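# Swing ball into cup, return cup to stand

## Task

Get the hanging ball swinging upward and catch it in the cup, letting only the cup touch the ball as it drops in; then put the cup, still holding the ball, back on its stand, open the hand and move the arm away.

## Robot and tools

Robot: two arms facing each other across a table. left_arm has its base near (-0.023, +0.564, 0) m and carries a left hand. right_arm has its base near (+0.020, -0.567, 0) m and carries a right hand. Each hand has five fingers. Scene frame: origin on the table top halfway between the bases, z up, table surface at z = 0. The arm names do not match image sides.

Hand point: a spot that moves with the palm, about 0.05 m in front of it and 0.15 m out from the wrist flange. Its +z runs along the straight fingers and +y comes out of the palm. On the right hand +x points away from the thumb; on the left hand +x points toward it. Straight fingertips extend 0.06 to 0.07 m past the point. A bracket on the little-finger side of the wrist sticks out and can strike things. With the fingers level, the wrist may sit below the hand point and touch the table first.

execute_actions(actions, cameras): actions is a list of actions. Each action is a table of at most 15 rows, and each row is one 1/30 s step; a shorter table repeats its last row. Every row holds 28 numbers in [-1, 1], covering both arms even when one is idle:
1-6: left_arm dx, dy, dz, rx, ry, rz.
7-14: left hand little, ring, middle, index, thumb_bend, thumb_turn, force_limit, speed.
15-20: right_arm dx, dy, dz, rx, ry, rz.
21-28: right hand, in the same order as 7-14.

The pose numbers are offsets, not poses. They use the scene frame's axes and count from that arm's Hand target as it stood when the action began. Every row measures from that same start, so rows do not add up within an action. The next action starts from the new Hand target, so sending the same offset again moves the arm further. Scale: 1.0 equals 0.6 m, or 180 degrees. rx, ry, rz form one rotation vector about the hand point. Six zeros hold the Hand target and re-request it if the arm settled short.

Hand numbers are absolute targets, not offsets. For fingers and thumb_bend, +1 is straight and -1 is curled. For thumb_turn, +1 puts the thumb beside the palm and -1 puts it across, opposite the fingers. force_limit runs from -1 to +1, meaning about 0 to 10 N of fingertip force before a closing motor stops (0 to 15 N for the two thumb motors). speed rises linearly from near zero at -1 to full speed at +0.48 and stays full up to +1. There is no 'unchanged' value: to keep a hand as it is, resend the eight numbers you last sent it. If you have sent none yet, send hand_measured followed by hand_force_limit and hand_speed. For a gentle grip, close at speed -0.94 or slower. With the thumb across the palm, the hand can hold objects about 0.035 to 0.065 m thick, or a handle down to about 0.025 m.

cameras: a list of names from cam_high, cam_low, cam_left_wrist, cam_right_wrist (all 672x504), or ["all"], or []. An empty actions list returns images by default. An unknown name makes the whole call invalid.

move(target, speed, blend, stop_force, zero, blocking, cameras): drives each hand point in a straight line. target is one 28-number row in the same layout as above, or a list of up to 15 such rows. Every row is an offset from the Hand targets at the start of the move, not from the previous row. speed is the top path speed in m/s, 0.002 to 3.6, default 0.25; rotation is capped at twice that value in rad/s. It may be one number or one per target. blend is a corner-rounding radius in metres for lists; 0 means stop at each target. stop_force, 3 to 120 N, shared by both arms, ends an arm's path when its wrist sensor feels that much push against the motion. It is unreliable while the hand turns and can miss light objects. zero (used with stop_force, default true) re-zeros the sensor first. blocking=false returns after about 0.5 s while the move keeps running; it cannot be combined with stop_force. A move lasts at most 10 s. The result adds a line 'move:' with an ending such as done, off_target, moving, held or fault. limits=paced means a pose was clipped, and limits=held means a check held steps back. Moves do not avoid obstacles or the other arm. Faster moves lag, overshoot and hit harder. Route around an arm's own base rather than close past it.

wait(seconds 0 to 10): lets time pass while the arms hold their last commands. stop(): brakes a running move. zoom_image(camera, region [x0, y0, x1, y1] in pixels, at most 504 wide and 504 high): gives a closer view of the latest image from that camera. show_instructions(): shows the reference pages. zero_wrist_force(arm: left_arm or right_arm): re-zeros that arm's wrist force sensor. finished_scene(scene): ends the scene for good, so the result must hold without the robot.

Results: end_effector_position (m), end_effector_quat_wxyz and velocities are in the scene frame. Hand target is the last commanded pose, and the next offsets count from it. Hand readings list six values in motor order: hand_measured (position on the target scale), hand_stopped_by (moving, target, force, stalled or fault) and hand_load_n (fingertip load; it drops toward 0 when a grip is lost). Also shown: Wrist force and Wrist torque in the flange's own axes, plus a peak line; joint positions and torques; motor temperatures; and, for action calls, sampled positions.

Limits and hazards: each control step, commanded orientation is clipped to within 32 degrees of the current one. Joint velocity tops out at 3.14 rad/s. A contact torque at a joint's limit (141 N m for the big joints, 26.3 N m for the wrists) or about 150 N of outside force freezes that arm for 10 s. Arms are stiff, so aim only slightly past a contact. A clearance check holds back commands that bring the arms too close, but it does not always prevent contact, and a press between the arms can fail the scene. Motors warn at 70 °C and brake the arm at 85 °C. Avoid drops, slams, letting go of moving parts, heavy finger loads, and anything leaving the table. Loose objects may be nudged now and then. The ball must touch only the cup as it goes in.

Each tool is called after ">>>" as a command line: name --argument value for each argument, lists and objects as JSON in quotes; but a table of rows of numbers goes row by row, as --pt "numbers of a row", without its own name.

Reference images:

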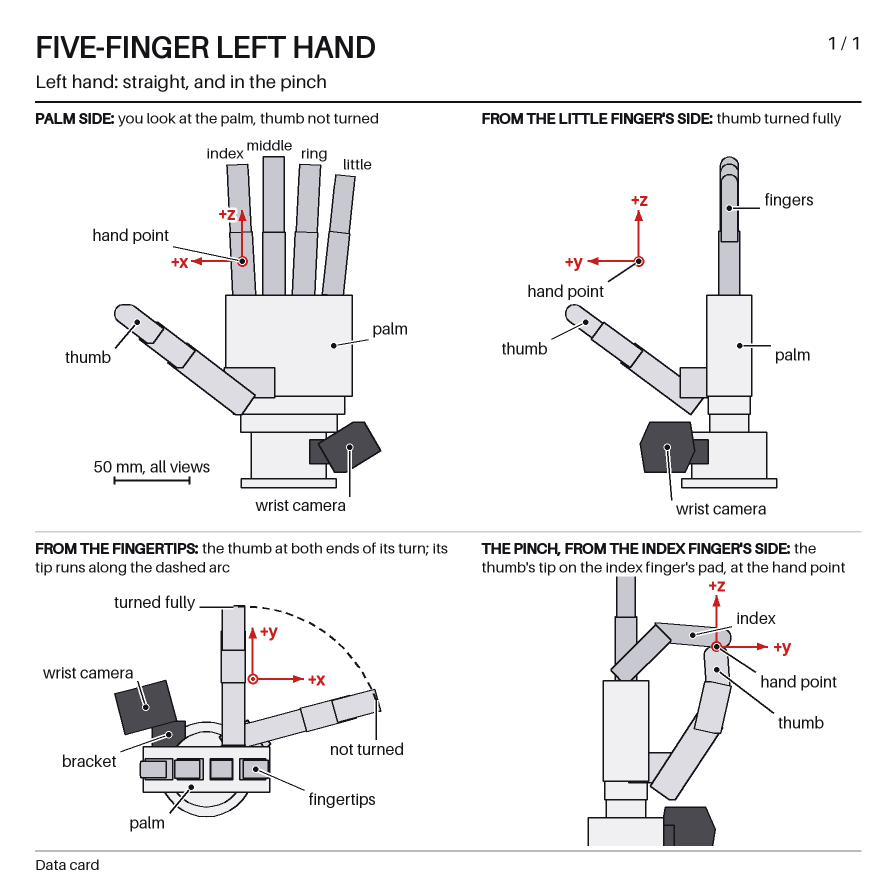

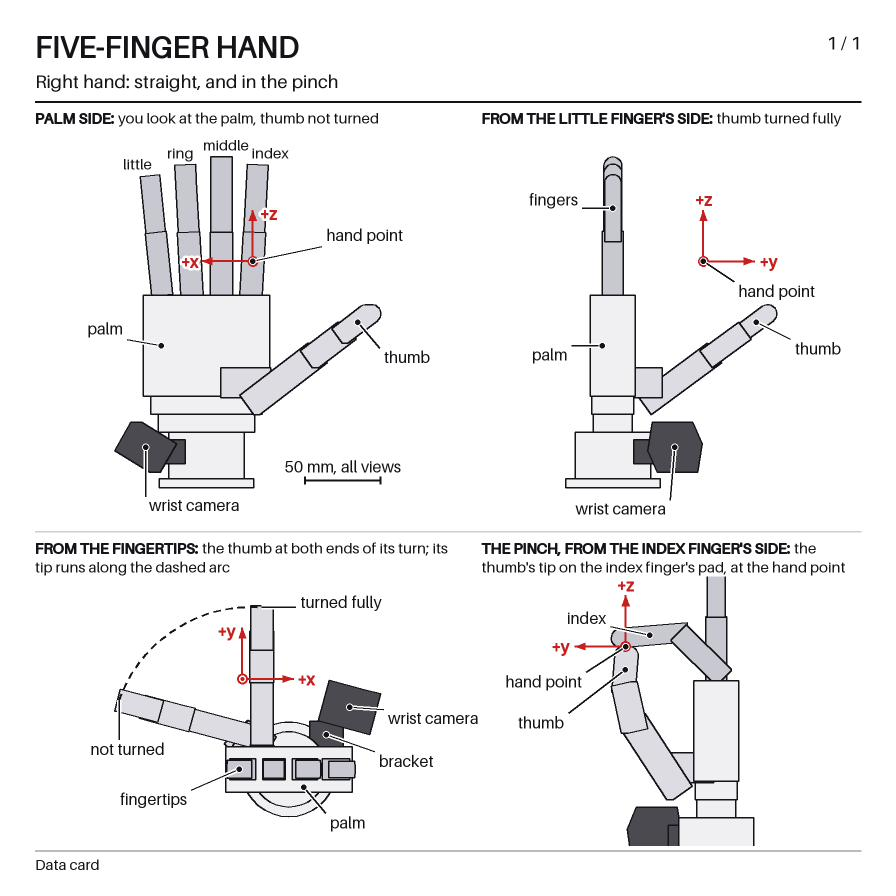

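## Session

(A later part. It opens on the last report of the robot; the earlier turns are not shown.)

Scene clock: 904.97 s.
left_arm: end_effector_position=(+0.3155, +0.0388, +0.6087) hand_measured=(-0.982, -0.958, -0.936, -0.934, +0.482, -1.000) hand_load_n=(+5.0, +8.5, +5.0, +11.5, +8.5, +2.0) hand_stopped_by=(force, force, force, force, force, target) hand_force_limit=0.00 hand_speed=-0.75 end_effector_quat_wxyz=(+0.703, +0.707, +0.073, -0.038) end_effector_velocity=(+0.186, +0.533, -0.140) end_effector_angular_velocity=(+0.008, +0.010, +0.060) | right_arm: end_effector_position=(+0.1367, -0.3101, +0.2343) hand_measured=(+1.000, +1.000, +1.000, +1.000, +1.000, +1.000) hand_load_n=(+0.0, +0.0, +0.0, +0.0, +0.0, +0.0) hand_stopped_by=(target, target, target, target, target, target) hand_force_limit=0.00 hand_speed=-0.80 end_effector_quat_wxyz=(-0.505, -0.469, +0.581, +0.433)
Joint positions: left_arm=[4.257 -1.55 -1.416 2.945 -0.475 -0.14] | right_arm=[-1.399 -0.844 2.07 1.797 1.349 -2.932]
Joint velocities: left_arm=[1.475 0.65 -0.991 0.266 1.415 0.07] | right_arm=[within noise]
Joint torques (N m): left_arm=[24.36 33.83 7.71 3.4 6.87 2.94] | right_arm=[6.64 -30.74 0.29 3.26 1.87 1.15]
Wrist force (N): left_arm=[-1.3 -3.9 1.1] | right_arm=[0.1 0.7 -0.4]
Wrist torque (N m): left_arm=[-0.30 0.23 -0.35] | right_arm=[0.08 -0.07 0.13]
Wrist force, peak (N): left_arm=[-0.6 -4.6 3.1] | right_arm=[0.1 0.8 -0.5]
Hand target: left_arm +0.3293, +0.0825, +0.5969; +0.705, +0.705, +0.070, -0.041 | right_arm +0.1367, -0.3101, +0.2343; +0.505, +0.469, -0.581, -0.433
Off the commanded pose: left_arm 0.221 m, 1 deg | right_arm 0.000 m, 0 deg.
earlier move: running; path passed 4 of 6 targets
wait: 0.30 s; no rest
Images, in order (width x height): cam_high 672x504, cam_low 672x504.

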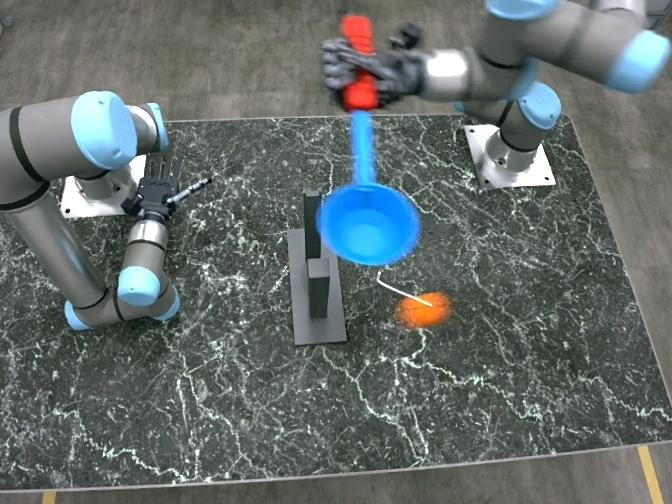

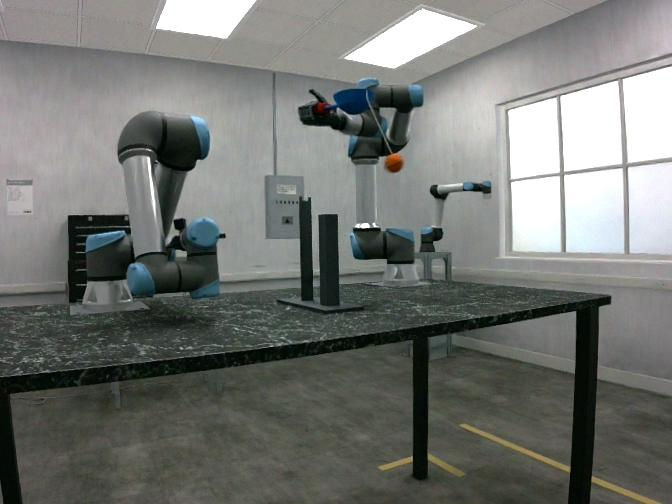

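>>> move --pt "-0.0283 -0.3433 -0.05 0 0 0 -1 -1 -1 -1 -1 -1 0 -0.75 0 0 0 0 0 0 1 1 1 1 1 1 0 -0.8" --pt "-0.0283 -0.3433 -0.34 0 0 0 -1 -1 -1 -1 -1 -1 0 -0.75 0 0 0 0 0 0 1 1 1 1 1 1 0 -0.8" --pt "-0.0283 -0.3433 -0.38 0 0 0 -1 -1 -1 -1 -1 -1 0 -0.75 0 0 0 0 0 0 1 1 1 1 1 1 0 -0.8" --speed '[0.2,0.15,0.03]' --blend '[0.02,0,0]'

>>> wait --seconds 1.5 --cameras '["cam_high","cam_low"]'

a move is refused until a result has shown your running move's end: call wait (it returns as soon as the move ends) or stop first; nothing of this call was run
Scene clock: 970.97 s.
left_arm: end_effector_position=(+0.3570, +0.2263, +0.5000) hand_measured=(-0.982, -0.958, -0.936, -0.934, +0.482, -1.000) hand_load_n=(+4.5, +8.5, +4.5, +11.5, +8.5, +2.0) hand_stopped_by=(force, force, force, force, force, target) hand_force_limit=0.00 hand_speed=-0.75 end_effector_quat_wxyz=(+0.705, +0.704, +0.070, -0.041) | right_arm: end_effector_position=(+0.1367, -0.3101, +0.2343) hand_measured=(+1.000, +1.000, +1.000, +1.000, +1.000, +1.000) hand_load_n=(+0.0, +0.0, +0.5, +0.0, +0.0, +0.0) hand_stopped_by=(target, target, target, target, target, target) hand_force_limit=0.00 hand_speed=-0.80 end_effector_quat_wxyz=(-0.505, -0.469, +0.581, +0.433)
Joint positions: left_arm=[4.821 -1.387 -1.843 3.25 0.097 -0.176] | right_arm=[-1.399 -0.844 2.07 1.797 1.349 -2.932]
Joint torques (N m): left_arm=[-5.06 22.18 17.34 -0.48 -0.52 2.16] | right_arm=[6.26 -31.58 -0.31 3.36 1.86 1.21]
Wrist force (N): left_arm=[-0.7 -4.5 0.2] | right_arm=[0.1 0.8 -0.6]
Wrist torque (N m): left_arm=[-0.32 0.17 -0.31] | right_arm=[0.12 -0.07 0.15]
Wrist force, peak (N): left_arm=[0.0 -7.6 -1.3] | right_arm=[-0.2 1.1 -0.7]
Hand target: left_arm +0.3570, +0.2263, +0.5000; +0.705, +0.705, +0.070, -0.041 | right_arm +0.1367, -0.3101, +0.2343; +0.505, +0.469, -0.581, -0.433
Off the commanded pose: left_arm 0.000 m, 0 deg | right_arm 0.000 m, 0 deg.
earlier move: done

not run: a call was refused earlier in this reply.

>>> move --pt "-0.0283 -0.3433 -0.05 0 0 0 -1 -1 -1 -1 -1 -1 0 -0.75 0 0 0 0 0 0 1 1 1 1 1 1 0 -0.8" --pt "-0.0283 -0.3433 -0.34 0 0 0 -1 -1 -1 -1 -1 -1 0 -0.75 0 0 0 0 0 0 1 1 1 1 1 1 0 -0.8" --pt "-0.0283 -0.3433 -0.38 0 0 0 -1 -1 -1 -1 -1 -1 0 -0.75 0 0 0 0 0 0 1 1 1 1 1 1 0 -0.8" --speed '[0.2,0.15,0.03]' --blend '[0.02,0,0]'

>>> wait --seconds 1.5 --cameras '["cam_high","cam_low"]'

>>> move --target '[0,0,0.0217,0,0,0,-1,-1,-1,-1,-1,-1,0,-0.75,0,0,0,0,0,0,1,1,1,1,1,1,0,-0.8]' --speed 0.003

>>> move --target '[0,0,-0.01,0,0,0,-1,-1,-1,-1,-1,-1,0,-0.75,0,0,0,0,0,0,1,1,1,1,1,1,0,-0.8]' --speed 0.002 --cameras '["cam_high","cam_low"]'

>>> wait --seconds 1.0 --cameras '["cam_high","cam_low"]'

>>> wait --seconds 0.2 --cameras '["cam_high","cam_low"]'

>>> zoom_image --camera "cam_high" --region '[310, 290, 430, 410]'

>>> wait --seconds 0.2 --cameras '["cam_high","cam_low"]'

>>> zoom_image --camera "cam_high" --region '[310, 290, 430, 410]'

Scene clock: 988.57 s.
left_arm: end_effector_position=(+0.3400, +0.0204, +0.2718) hand_measured=(-0.982, -0.958, -0.936, -0.934, +0.482, -1.000) hand_load_n=(+5.0, +8.5, +4.5, +11.5, +8.0, +2.0) hand_stopped_by=(force, force, force, force, force, target) hand_force_limit=0.00 hand_speed=-0.75 end_effector_quat_wxyz=(+0.705, +0.705, +0.070, -0.041) | right_arm: end_effector_position=(+0.1367, -0.3101, +0.2343) hand_measured=(+1.000, +1.000, +1.000, +1.000, +1.000, +1.000) hand_load_n=(+0.0, +0.0, +0.0, +0.0, +0.0, +0.0) hand_stopped_by=(target, target, target, target, target, target) hand_force_limit=0.00 hand_speed=-0.80 end_effector_quat_wxyz=(-0.505, -0.469, +0.581, +0.433)
Joint positions: left_arm=[4.243 -1.837 -2.013 3.842 -0.48 -0.151] | right_arm=[-1.399 -0.844 2.07 1.797 1.349 -2.932]
Joint torques (N m): left_arm=[-8.25 43.04 25.54 0.39 0.96 -1.56] | right_arm=[5.42 -32.35 -0.56 3.3 1.78 1.17]
Motor temperatures (°C): left_arm=[31 31 35 38 40 38] | right_arm=[38 37 31 42 41 45]
Wrist force (N): left_arm=[-0.6 -4.1 0.6] | right_arm=[0.1 0.6 -0.5]
Wrist torque (N m): left_arm=[-0.29 0.14 -0.18] | right_arm=[0.07 -0.08 0.14]
Wrist force, peak (N): left_arm=[-0.1 -6.9 0.3] | right_arm=[0.0 0.7 -1.1]
Hand target: left_arm +0.3400, +0.0204, +0.2720; +0.705, +0.705, +0.070, -0.041 | right_arm +0.1367, -0.3101, +0.2343; +0.505, +0.469, -0.581, -0.433
Off the commanded pose: left_arm 0.000 m, 0 deg | right_arm 0.000 m, 0 deg.
move: done

Scene clock: 990.07 s.
left_arm: end_effector_position=(+0.3400, +0.0204, +0.2720) hand_measured=(-0.982, -0.958, -0.936, -0.934, +0.482, -1.000) hand_load_n=(+5.0, +8.5, +4.5, +11.5, +8.5, +2.0) hand_stopped_by=(force, force, force, force, force, target) hand_force_limit=0.00 hand_speed=-0.75 end_effector_quat_wxyz=(+0.705, +0.705, +0.070, -0.041) | right_arm: end_effector_position=(+0.1367, -0.3101, +0.2343) hand_measured=(+1.000, +1.000, +1.000, +1.000, +1.000, +1.000) hand_load_n=(+0.0, +0.0, +0.0, +0.0, +0.0, +0.0) hand_stopped_by=(target, target, target, target, target, target) hand_force_limit=0.00 hand_speed=-0.80 end_effector_quat_wxyz=(-0.505, -0.469, +0.581, +0.433)
Joint positions: left_arm=[4.243 -1.836 -2.012 3.842 -0.48 -0.151] | right_arm=[-1.399 -0.844 2.07 1.797 1.349 -2.932]
Joint torques (N m): left_arm=[-5.77 45.02 27.46 -0.02 -1.06 -1.75] | right_arm=[6.2 -32.02 -0.35 3.31 1.83 1.27]
Wrist force (N): left_arm=[-0.5 -3.7 0.7] | right_arm=[0.1 0.6 -0.5]
Wrist torque (N m): left_arm=[-0.26 0.13 -0.16] | right_arm=[0.07 -0.07 0.14]
Wrist force, peak (N): left_arm=[-0.6 -4.2 0.7] | right_arm=[-0.2 0.7 -1.1]
Hand target: left_arm +0.3400, +0.0204, +0.2720; +0.705, +0.705, +0.070, -0.041 | right_arm +0.1367, -0.3101, +0.2343; +0.505, +0.469, -0.581, -0.433
Off the commanded pose: left_arm 0.000 m, 0 deg | right_arm 0.000 m, 0 deg.
wait: 1.50 s; at rest by 0.17 s
Images, in order (width x height): cam_high 672x504, cam_low 672x504.

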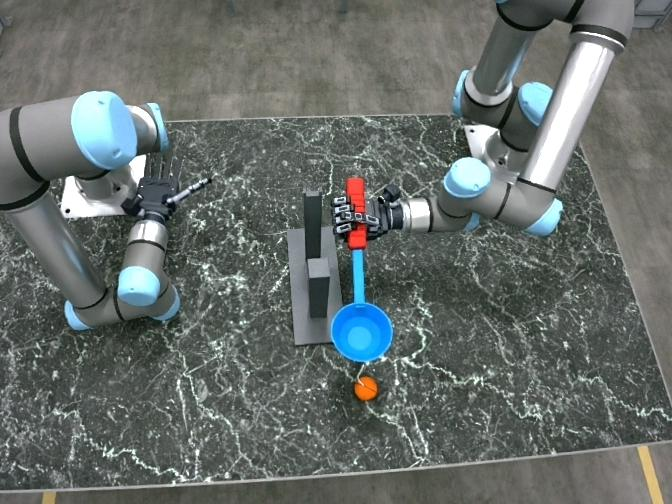

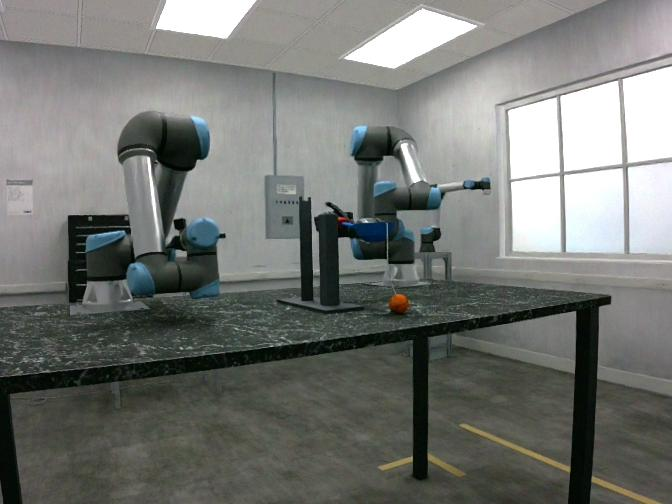

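Scene clock: 994.63 s.
left_arm: end_effector_position=(+0.3400, +0.0204, +0.2851) hand_measured=(-0.982, -0.958, -0.936, -0.934, +0.482, -1.000) hand_load_n=(+5.0, +8.5, +4.5, +11.5, +8.5, +2.0) hand_stopped_by=(force, force, force, force, force, target) hand_force_limit=0.00 hand_speed=-0.75 end_effector_quat_wxyz=(+0.705, +0.705, +0.070, -0.041) | right_arm: end_effector_position=(+0.1367, -0.3101, +0.2343) hand_measured=(+1.000, +1.000, +1.000, +1.000, +1.000, +1.000) hand_load_n=(+0.0, +0.0, +0.0, +0.0, +0.0, +0.0) hand_stopped_by=(target, target, target, target, target, target) hand_force_limit=0.00 hand_speed=-0.80 end_effector_quat_wxyz=(-0.505, -0.469, +0.581, +0.433)
Joint positions: left_arm=[4.243 -1.815 -1.998 3.807 -0.48 -0.151] | right_arm=[-1.399 -0.844 2.07 1.797 1.349 -2.932]
Joint torques (N m): left_arm=[-3.13 40.68 26.93 0.84 -0.74 0.01] | right_arm=[6.02 -32.28 -0.34 3.34 1.74 1.26]
Wrist force (N): left_arm=[-0.4 -4.3 0.6] | right_arm=[-0.4 0.4 -0.4]
Wrist torque (N m): left_arm=[-0.30 0.11 -0.22] | right_arm=[0.05 0.00 0.10]
Wrist force, peak (N): left_arm=[-0.6 -4.5 0.9] | right_arm=[-0.1 0.6 -1.0]
Hand target: left_arm +0.3400, +0.0204, +0.2850; +0.705, +0.705, +0.070, -0.041 | right_arm +0.1367, -0.3101, +0.2343; +0.505, +0.469, -0.581, -0.433
Off the commanded pose: left_arm 0.000 m, 0 deg | right_arm 0.000 m, 0 deg.
move: done

Scene clock: 997.87 s.
left_arm: end_effector_position=(+0.3400, +0.0204, +0.2790) hand_measured=(-0.982, -0.958, -0.936, -0.934, +0.482, -1.000) hand_load_n=(+4.5, +8.5, +4.5, +11.5, +8.5, +2.0) hand_stopped_by=(force, force, force, force, force, target) hand_force_limit=0.00 hand_speed=-0.75 end_effector_quat_wxyz=(+0.705, +0.705, +0.070, -0.041) | right_arm: end_effector_position=(+0.1367, -0.3101, +0.2343) hand_measured=(+1.000, +1.000, +1.000, +1.000, +1.000, +1.000) hand_load_n=(+0.0, +0.0, +0.0, +0.0, +0.0, +0.0) hand_stopped_by=(target, target, target, target, target, target) hand_force_limit=0.00 hand_speed=-0.80 end_effector_quat_wxyz=(-0.505, -0.469, +0.581, +0.433)
Joint positions: left_arm=[4.243 -1.825 -2.005 3.823 -0.48 -0.151] | right_arm=[-1.399 -0.844 2.07 1.797 1.349 -2.932]
Joint torques (N m): left_arm=[2.47 20.94 9.53 2.45 -0.24 2.25] | right_arm=[6.23 -32.1 -0.15 3.33 1.76 1.21]
Wrist force (N): left_arm=[-0.4 -4.1 0.8] | right_arm=[-0.1 0.9 -0.5]
Wrist torque (N m): left_arm=[-0.28 0.12 -0.22] | right_arm=[0.13 -0.04 0.13]
Wrist force, peak (N): left_arm=[-0.3 -4.6 0.8] | right_arm=[-0.1 0.8 -1.0]
Hand target: left_arm +0.3400, +0.0204, +0.2790; +0.705, +0.705, +0.070, -0.041 | right_arm +0.1367, -0.3101, +0.2343; +0.505, +0.469, -0.581, -0.433
Off the commanded pose: left_arm 0.000 m, 0 deg | right_arm 0.000 m, 0 deg.
move: done
Images, in order (width x height): cam_high 672x504, cam_low 672x504.

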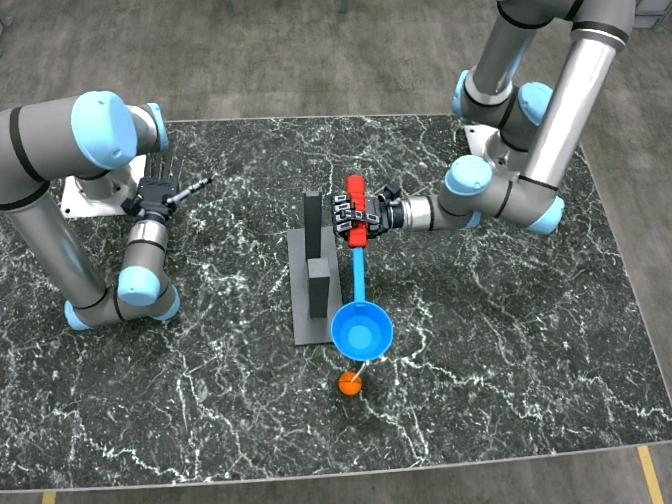

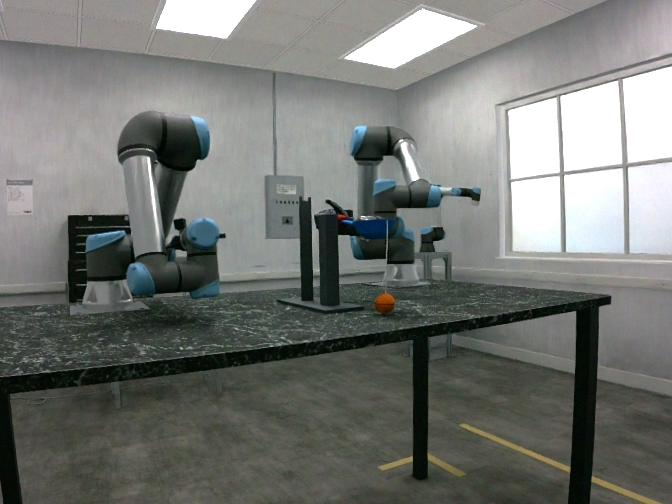

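Scene clock: 998.87 s.
left_arm: end_effector_position=(+0.3400, +0.0204, +0.2790) hand_measured=(-0.982, -0.958, -0.936, -0.934, +0.482, -1.000) hand_load_n=(+5.0, +8.5, +4.5, +11.5, +8.5, +2.0) hand_stopped_by=(force, force, force, force, force, target) hand_force_limit=0.00 hand_speed=-0.75 end_effector_quat_wxyz=(+0.705, +0.705, +0.070, -0.041) | right_arm: end_effector_position=(+0.1367, -0.3101, +0.2343) hand_measured=(+1.000, +1.000, +1.000, +1.000, +1.000, +1.000) hand_load_n=(+0.0, +0.0, +0.5, +0.0, +0.0, +0.0) hand_stopped_by=(target, target, target, target, target, target) hand_force_limit=0.00 hand_speed=-0.80 end_effector_quat_wxyz=(-0.505, -0.469, +0.581, +0.433)
Joint positions: left_arm=[4.243 -1.825 -2.005 3.823 -0.48 -0.151] | right_arm=[-1.399 -0.844 2.07 1.797 1.349 -2.932]
Joint torques (N m): left_arm=[3.65 30.77 15.54 0.45 -0.14 1.64] | right_arm=[6.32 -32.03 -0.49 3.44 1.76 1.2]
Wrist force (N): left_arm=[-0.5 -4.2 0.5] | right_arm=[0.1 0.5 -0.5]
Wrist torque (N m): left_arm=[-0.28 0.12 -0.23] | right_arm=[0.05 -0.06 0.13]
Wrist force, peak (N): left_arm=[-0.7 -4.4 0.7] | right_arm=[-0.2 0.9 -0.9]
Hand target: left_arm +0.3400, +0.0204, +0.2790; +0.705, +0.705, +0.070, -0.041 | right_arm +0.1367, -0.3101, +0.2343; +0.505, +0.469, -0.581, -0.433
Off the commanded pose: left_arm 0.000 m, 0 deg | right_arm 0.000 m, 0 deg.
wait: 1.00 s; at rest by 0.17 s
Images, in order (width x height): cam_high 672x504, cam_low 672x504.

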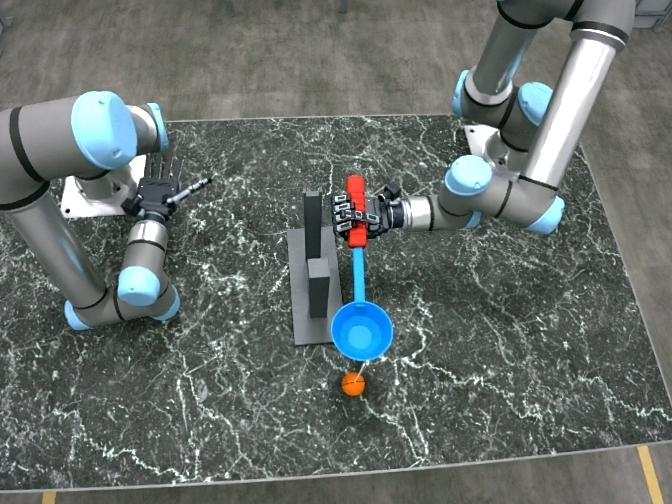

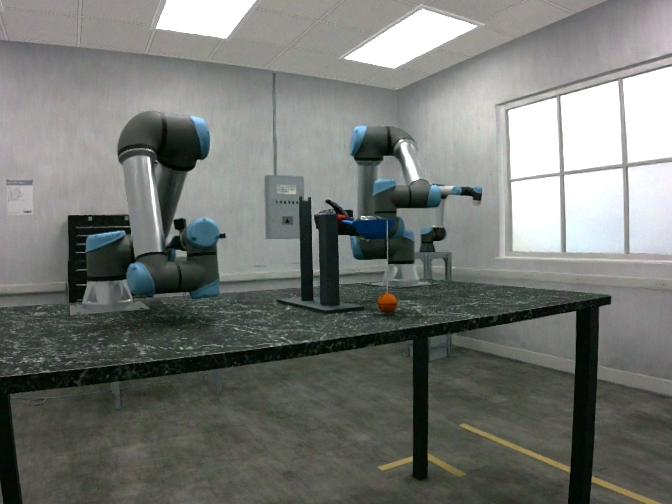

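Scene clock: 999.07 s.
left_arm: end_effector_position=(+0.3400, +0.0204, +0.2790) hand_measured=(-0.982, -0.958, -0.936, -0.934, +0.482, -1.000) hand_load_n=(+5.0, +8.5, +4.5, +11.5, +8.5, +2.0) hand_stopped_by=(force, force, force, force, force, target) hand_force_limit=0.00 hand_speed=-0.75 end_effector_quat_wxyz=(+0.705, +0.705, +0.070, -0.041) | right_arm: end_effector_position=(+0.1367, -0.3101, +0.2343) hand_measured=(+1.000, +1.000, +1.000, +1.000, +1.000, +1.000) hand_load_n=(+0.0, +0.0, +0.0, +0.0, +0.0, +0.0) hand_stopped_by=(target, target, target, target, target, target) hand_force_limit=0.00 hand_speed=-0.80 end_effector_quat_wxyz=(-0.505, -0.469, +0.581, +0.433)
Joint positions: left_arm=[4.243 -1.825 -2.005 3.823 -0.48 -0.151] | right_arm=[-1.399 -0.844 2.07 1.797 1.349 -2.932]
Joint torques (N m): left_arm=[4.84 33.14 16.8 0.34 0.19 1.2] | right_arm=[5.8 -32.16 -0.37 3.4 1.84 1.19]
Wrist force (N): left_arm=[-0.5 -4.3 0.3] | right_arm=[0.1 0.7 -0.7]
Wrist torque (N m): left_arm=[-0.29 0.12 -0.23] | right_arm=[0.10 -0.06 0.13]
Wrist force, peak (N): left_arm=[-0.5 -4.4 0.7] | right_arm=[0.1 0.7 -0.7]
Hand target: left_arm +0.3400, +0.0204, +0.2790; +0.705, +0.705, +0.070, -0.041 | right_arm +0.1367, -0.3101, +0.2343; +0.505, +0.469, -0.581, -0.433
Off the commanded pose: left_arm 0.000 m, 0 deg | right_arm 0.000 m, 0 deg.
wait: 0.20 s; at rest by 0.17 s
Images, in order (width x height): cam_high 672x504, cam_low 672x504.

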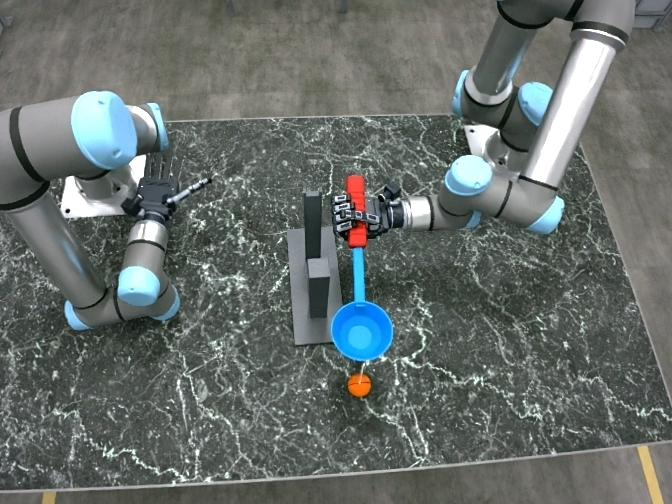

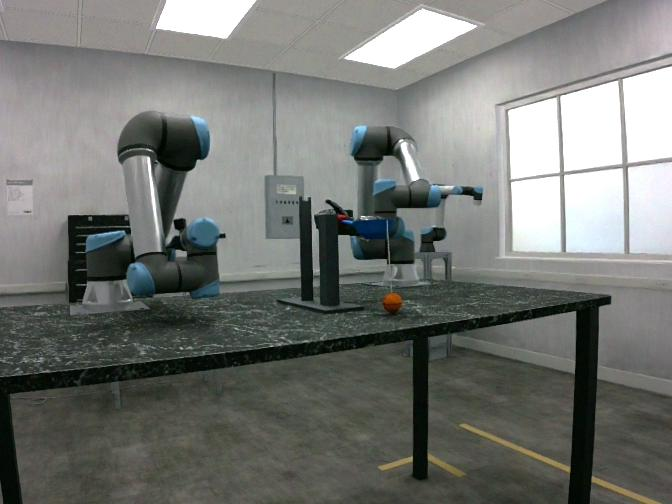

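Scaled by 4.200 from the camera's 672x504 image, which has a finer 960x720 frame.

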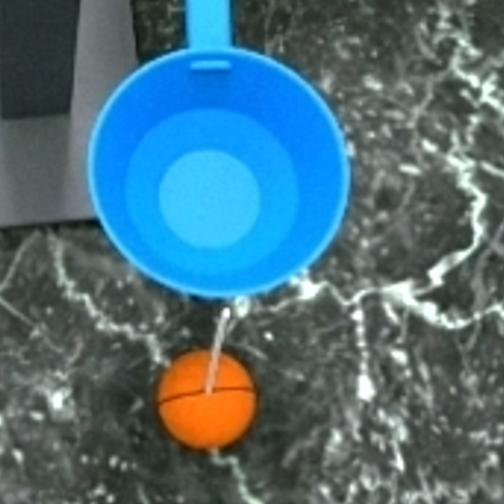

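Scene clock: 999.27 s.
left_arm: end_effector_position=(+0.3400, +0.0204, +0.2790) hand_measured=(-0.982, -0.958, -0.936, -0.934, +0.482, -1.000) hand_load_n=(+5.0, +8.5, +4.5, +11.5, +8.5, +2.0) hand_stopped_by=(force, force, force, force, force, target) hand_force_limit=0.00 hand_speed=-0.75 end_effector_quat_wxyz=(+0.705, +0.705, +0.070, -0.041) | right_arm: end_effector_position=(+0.1367, -0.3101, +0.2343) hand_measured=(+1.000, +1.000, +1.000, +1.000, +1.000, +1.000) hand_load_n=(+0.0, +0.0, +0.0, +0.0, +0.0, +0.0) hand_stopped_by=(target, target, target, target, target, target) hand_force_limit=0.00 hand_speed=-0.80 end_effector_quat_wxyz=(-0.505, -0.469, +0.581, +0.433)
Joint positions: left_arm=[4.243 -1.825 -2.005 3.823 -0.48 -0.151] | right_arm=[-1.399 -0.844 2.07 1.797 1.349 -2.932]
Joint torques (N m): left_arm=[3.72 35.24 16.4 0.22 -0.22 1.22] | right_arm=[6.21 -32.53 -0.27 3.35 1.8 1.24]
Wrist force (N): left_arm=[-0.3 -4.3 0.5] | right_arm=[0.1 0.5 -0.6]
Wrist torque (N m): left_arm=[-0.30 0.09 -0.22] | right_arm=[0.07 -0.06 0.14]
Wrist force, peak (N): left_arm=[-0.6 -4.6 0.6] | right_arm=[-0.1 0.7 -0.9]
Hand target: left_arm +0.3400, +0.0204, +0.2790; +0.705, +0.705, +0.070, -0.041 | right_arm +0.1367, -0.3101, +0.2343; +0.505, +0.469, -0.581, -0.433
Off the commanded pose: left_arm 0.000 m, 0 deg | right_arm 0.000 m, 0 deg.
wait: 0.20 s; at rest by 0.17 s
Images, in order (width x height): cam_high 672x504, cam_low 672x504.

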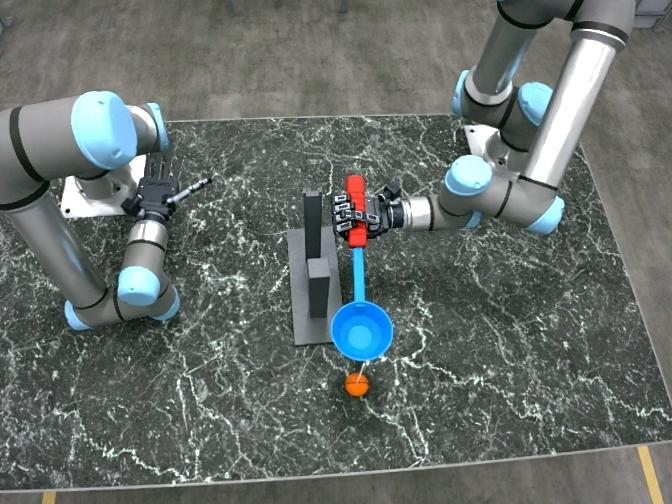

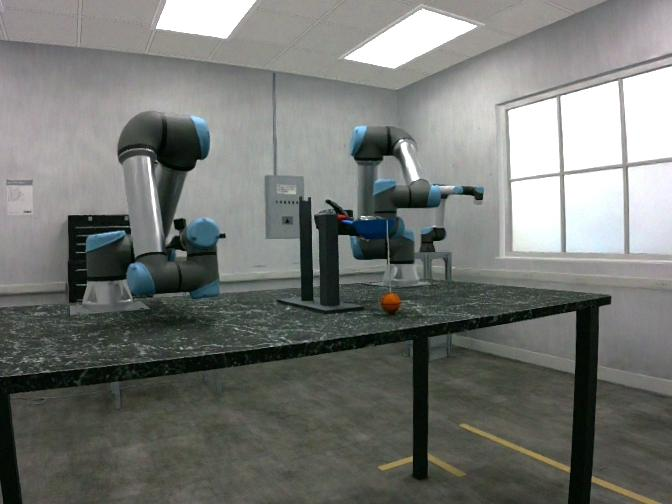

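Scaled by 4.200 from the camera's 672x504 image, which has a finer 960x720 frame.

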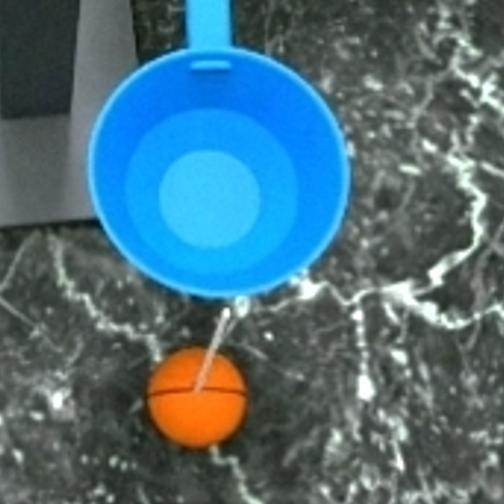

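>>> move --target '[0,0,-0.005,0,0,0,-1,-1,-1,-1,-1,-1,0,-0.75,0,0,0,0,0,0,1,1,1,1,1,1,0,-0.8]' --speed 0.002

>>> wait --seconds 2 --cameras '["cam_high","cam_low"]'

>>> zoom_image --camera "cam_high" --region '[310, 290, 430, 410]'

>>> wait --seconds 0.25 --cameras '["cam_high","cam_low"]'

>>> zoom_image --camera "cam_high" --region '[310, 290, 430, 410]'

>>> zoom_image --camera "cam_low" --region '[330, 200, 450, 320]'

Scene clock: 1008.00 s.
left_arm: end_effector_position=(+0.3400, +0.0204, +0.2760) hand_measured=(-0.982, -0.958, -0.936, -0.934, +0.482, -1.000) hand_load_n=(+4.5, +8.5, +4.5, +11.5, +8.5, +2.0) hand_stopped_by=(force, force, force, force, force, target) hand_force_limit=0.00 hand_speed=-0.75 end_effector_quat_wxyz=(+0.705, +0.705, +0.070, -0.041) | right_arm: end_effector_position=(+0.1367, -0.3101, +0.2343) hand_measured=(+1.000, +1.000, +1.000, +1.000, +1.000, +1.000) hand_load_n=(+0.0, +0.0, -0.5, +0.0, +0.0, +0.0) hand_stopped_by=(target, target, target, target, target, target) hand_force_limit=0.00 hand_speed=-0.80 end_effector_quat_wxyz=(-0.505, -0.469, +0.581, +0.433)
Joint positions: left_arm=[4.243 -1.83 -2.008 3.831 -0.48 -0.151] | right_arm=[-1.399 -0.844 2.07 1.797 1.349 -2.932]
Joint torques (N m): left_arm=[5.1 21.39 9.12 2.53 0.73 -0.57] | right_arm=[6.19 -32.09 -0.21 3.37 1.78 1.12]
Wrist force (N): left_arm=[-0.6 -4.3 0.6] | right_arm=[-0.2 0.6 -0.4]
Wrist torque (N m): left_arm=[-0.30 0.13 -0.23] | right_arm=[0.07 -0.02 0.11]
Wrist force, peak (N): left_arm=[-0.8 -4.7 0.4] | right_arm=[0.1 0.8 -0.9]
Hand target: left_arm +0.3400, +0.0204, +0.2760; +0.705, +0.705, +0.070, -0.041 | right_arm +0.1367, -0.3101, +0.2343; +0.505, +0.469, -0.581, -0.433
Off the commanded pose: left_arm 0.000 m, 0 deg | right_arm 0.000 m, 0 deg.
move: done

Scene clock: 1010.00 s.
left_arm: end_effector_position=(+0.3400, +0.0204, +0.2760) hand_measured=(-0.982, -0.958, -0.936, -0.934, +0.482, -1.000) hand_load_n=(+5.0, +8.5, +4.5, +11.0, +8.5, +2.0) hand_stopped_by=(force, force, force, force, force, target) hand_force_limit=0.00 hand_speed=-0.75 end_effector_quat_wxyz=(+0.705, +0.705, +0.070, -0.041) | right_arm: end_effector_position=(+0.1367, -0.3101, +0.2343) hand_measured=(+1.000, +1.000, +1.000, +1.000, +1.000, +1.000) hand_load_n=(+0.0, +0.0, +0.0, +0.0, +0.0, +0.0) hand_stopped_by=(target, target, target, target, target, target) hand_force_limit=0.00 hand_speed=-0.80 end_effector_quat_wxyz=(-0.505, -0.469, +0.581, +0.433)
Joint positions: left_arm=[4.243 -1.83 -2.008 3.831 -0.48 -0.151] | right_arm=[-1.399 -0.844 2.07 1.797 1.349 -2.932]
Joint torques (N m): left_arm=[4.33 40.43 19.39 0.36 0.97 -0.57] | right_arm=[6.45 -32.45 0.26 3.33 1.87 1.11]
Wrist force (N): left_arm=[-0.7 -4.0 0.7] | right_arm=[0.0 0.8 -0.8]
Wrist torque (N m): left_arm=[-0.29 0.14 -0.19] | right_arm=[0.12 -0.04 0.13]
Wrist force, peak (N): left_arm=[-0.6 -4.5 0.6] | right_arm=[-0.3 0.7 -0.8]
Hand target: left_arm +0.3400, +0.0204, +0.2760; +0.705, +0.705, +0.070, -0.041 | right_arm +0.1367, -0.3101, +0.2343; +0.505, +0.469, -0.581, -0.433
Off the commanded pose: left_arm 0.000 m, 0 deg | right_arm 0.000 m, 0 deg.
wait: 2.00 s; at rest by 0.17 s
Images, in order (width x height): cam_high 672x504, cam_low 672x504.

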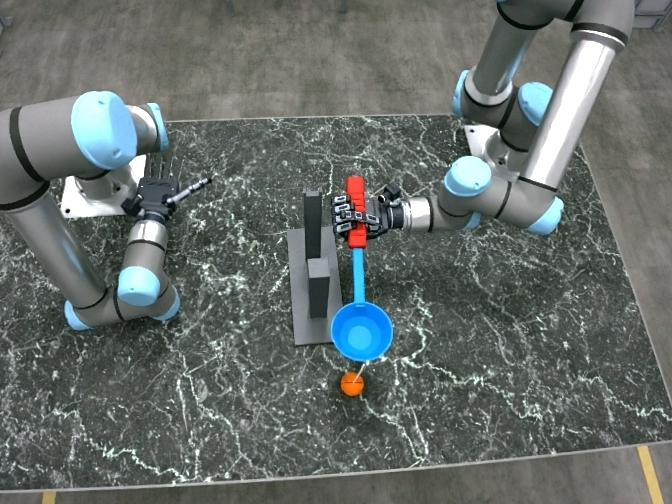

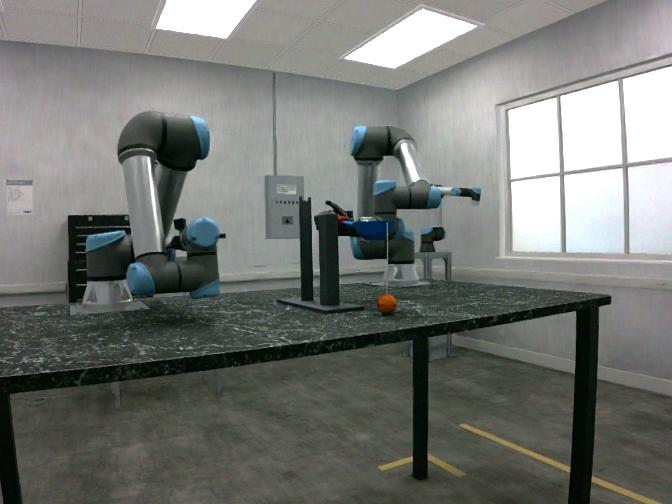

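Scaled by 4.200 from the camera's 672x504 image, which has a finer 960x720 frame.

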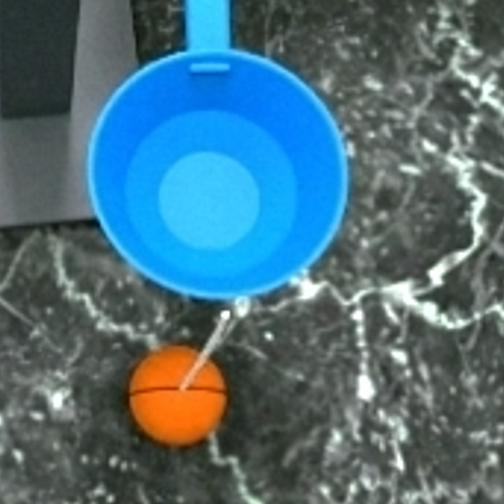

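Scene clock: 1010.27 s.
left_arm: end_effector_position=(+0.3400, +0.0204, +0.2760) hand_measured=(-0.982, -0.958, -0.936, -0.934, +0.482, -1.000) hand_load_n=(+5.0, +8.5, +4.5, +11.5, +8.5, +2.0) hand_stopped_by=(force, force, force, force, force, target) hand_force_limit=0.00 hand_speed=-0.75 end_effector_quat_wxyz=(+0.705, +0.705, +0.070, -0.041) | right_arm: end_effector_position=(+0.1367, -0.3101, +0.2343) hand_measured=(+1.000, +1.000, +1.000, +1.000, +1.000, +1.000) hand_load_n=(+0.0, +0.0, +0.0, +0.0, +0.0, +0.0) hand_stopped_by=(target, target, target, target, target, target) hand_force_limit=0.00 hand_speed=-0.80 end_effector_quat_wxyz=(-0.505, -0.469, +0.581, +0.433)
Joint positions: left_arm=[4.243 -1.83 -2.008 3.831 -0.48 -0.151] | right_arm=[-1.399 -0.844 2.07 1.797 1.349 -2.932]
Joint torques (N m): left_arm=[4.44 43.92 21.64 0.27 1.26 -0.52] | right_arm=[6.18 -32.35 -0.14 3.42 1.83 1.15]
Wrist force (N): left_arm=[-0.7 -3.8 0.4] | right_arm=[-0.1 0.7 -0.7]
Wrist torque (N m): left_arm=[-0.25 0.14 -0.20] | right_arm=[0.10 -0.03 0.13]
Wrist force, peak (N): left_arm=[-0.7 -4.4 0.8] | right_arm=[-0.1 0.8 -0.7]
Hand target: left_arm +0.3400, +0.0204, +0.2760; +0.705, +0.705, +0.070, -0.041 | right_arm +0.1367, -0.3101, +0.2343; +0.505, +0.469, -0.581, -0.433
Off the commanded pose: left_arm 0.000 m, 0 deg | right_arm 0.000 m, 0 deg.
wait: 0.27 s; at rest by 0.17 s
Images, in order (width x height): cam_high 672x504, cam_low 672x504.

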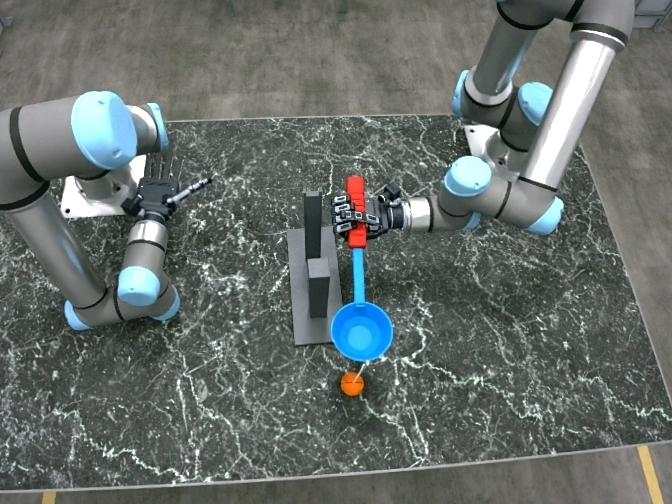

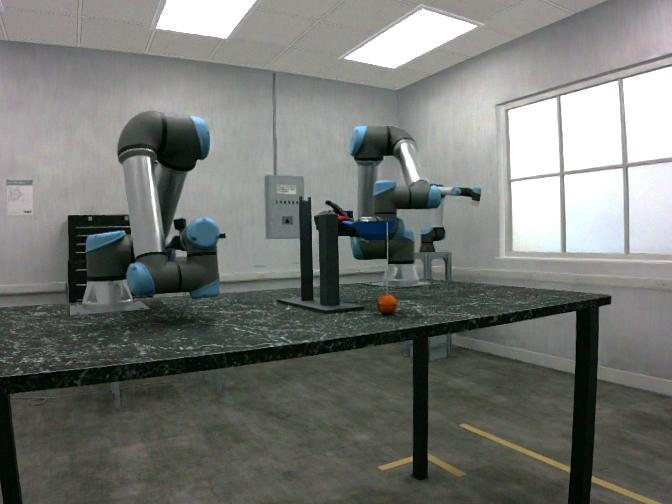

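Scaled by 4.200 from the camera's 672x504 image, which has a finer 960x720 frame.

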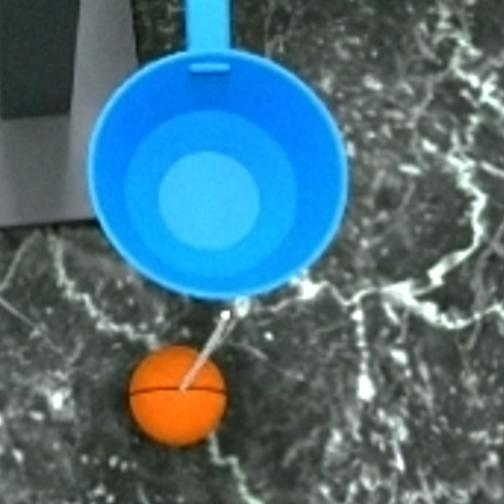

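Scaled by 4.200 from the camera's 672x504 image, which has a finer 960x720 frame.

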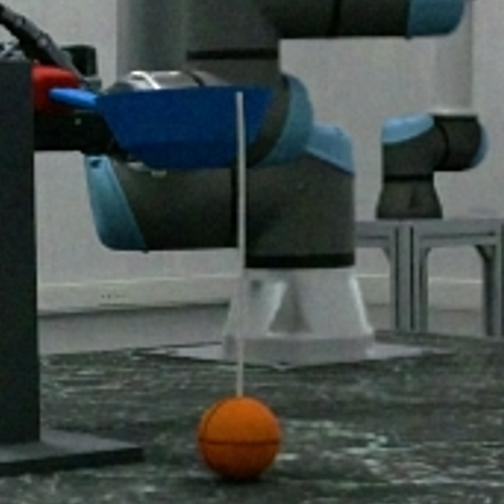

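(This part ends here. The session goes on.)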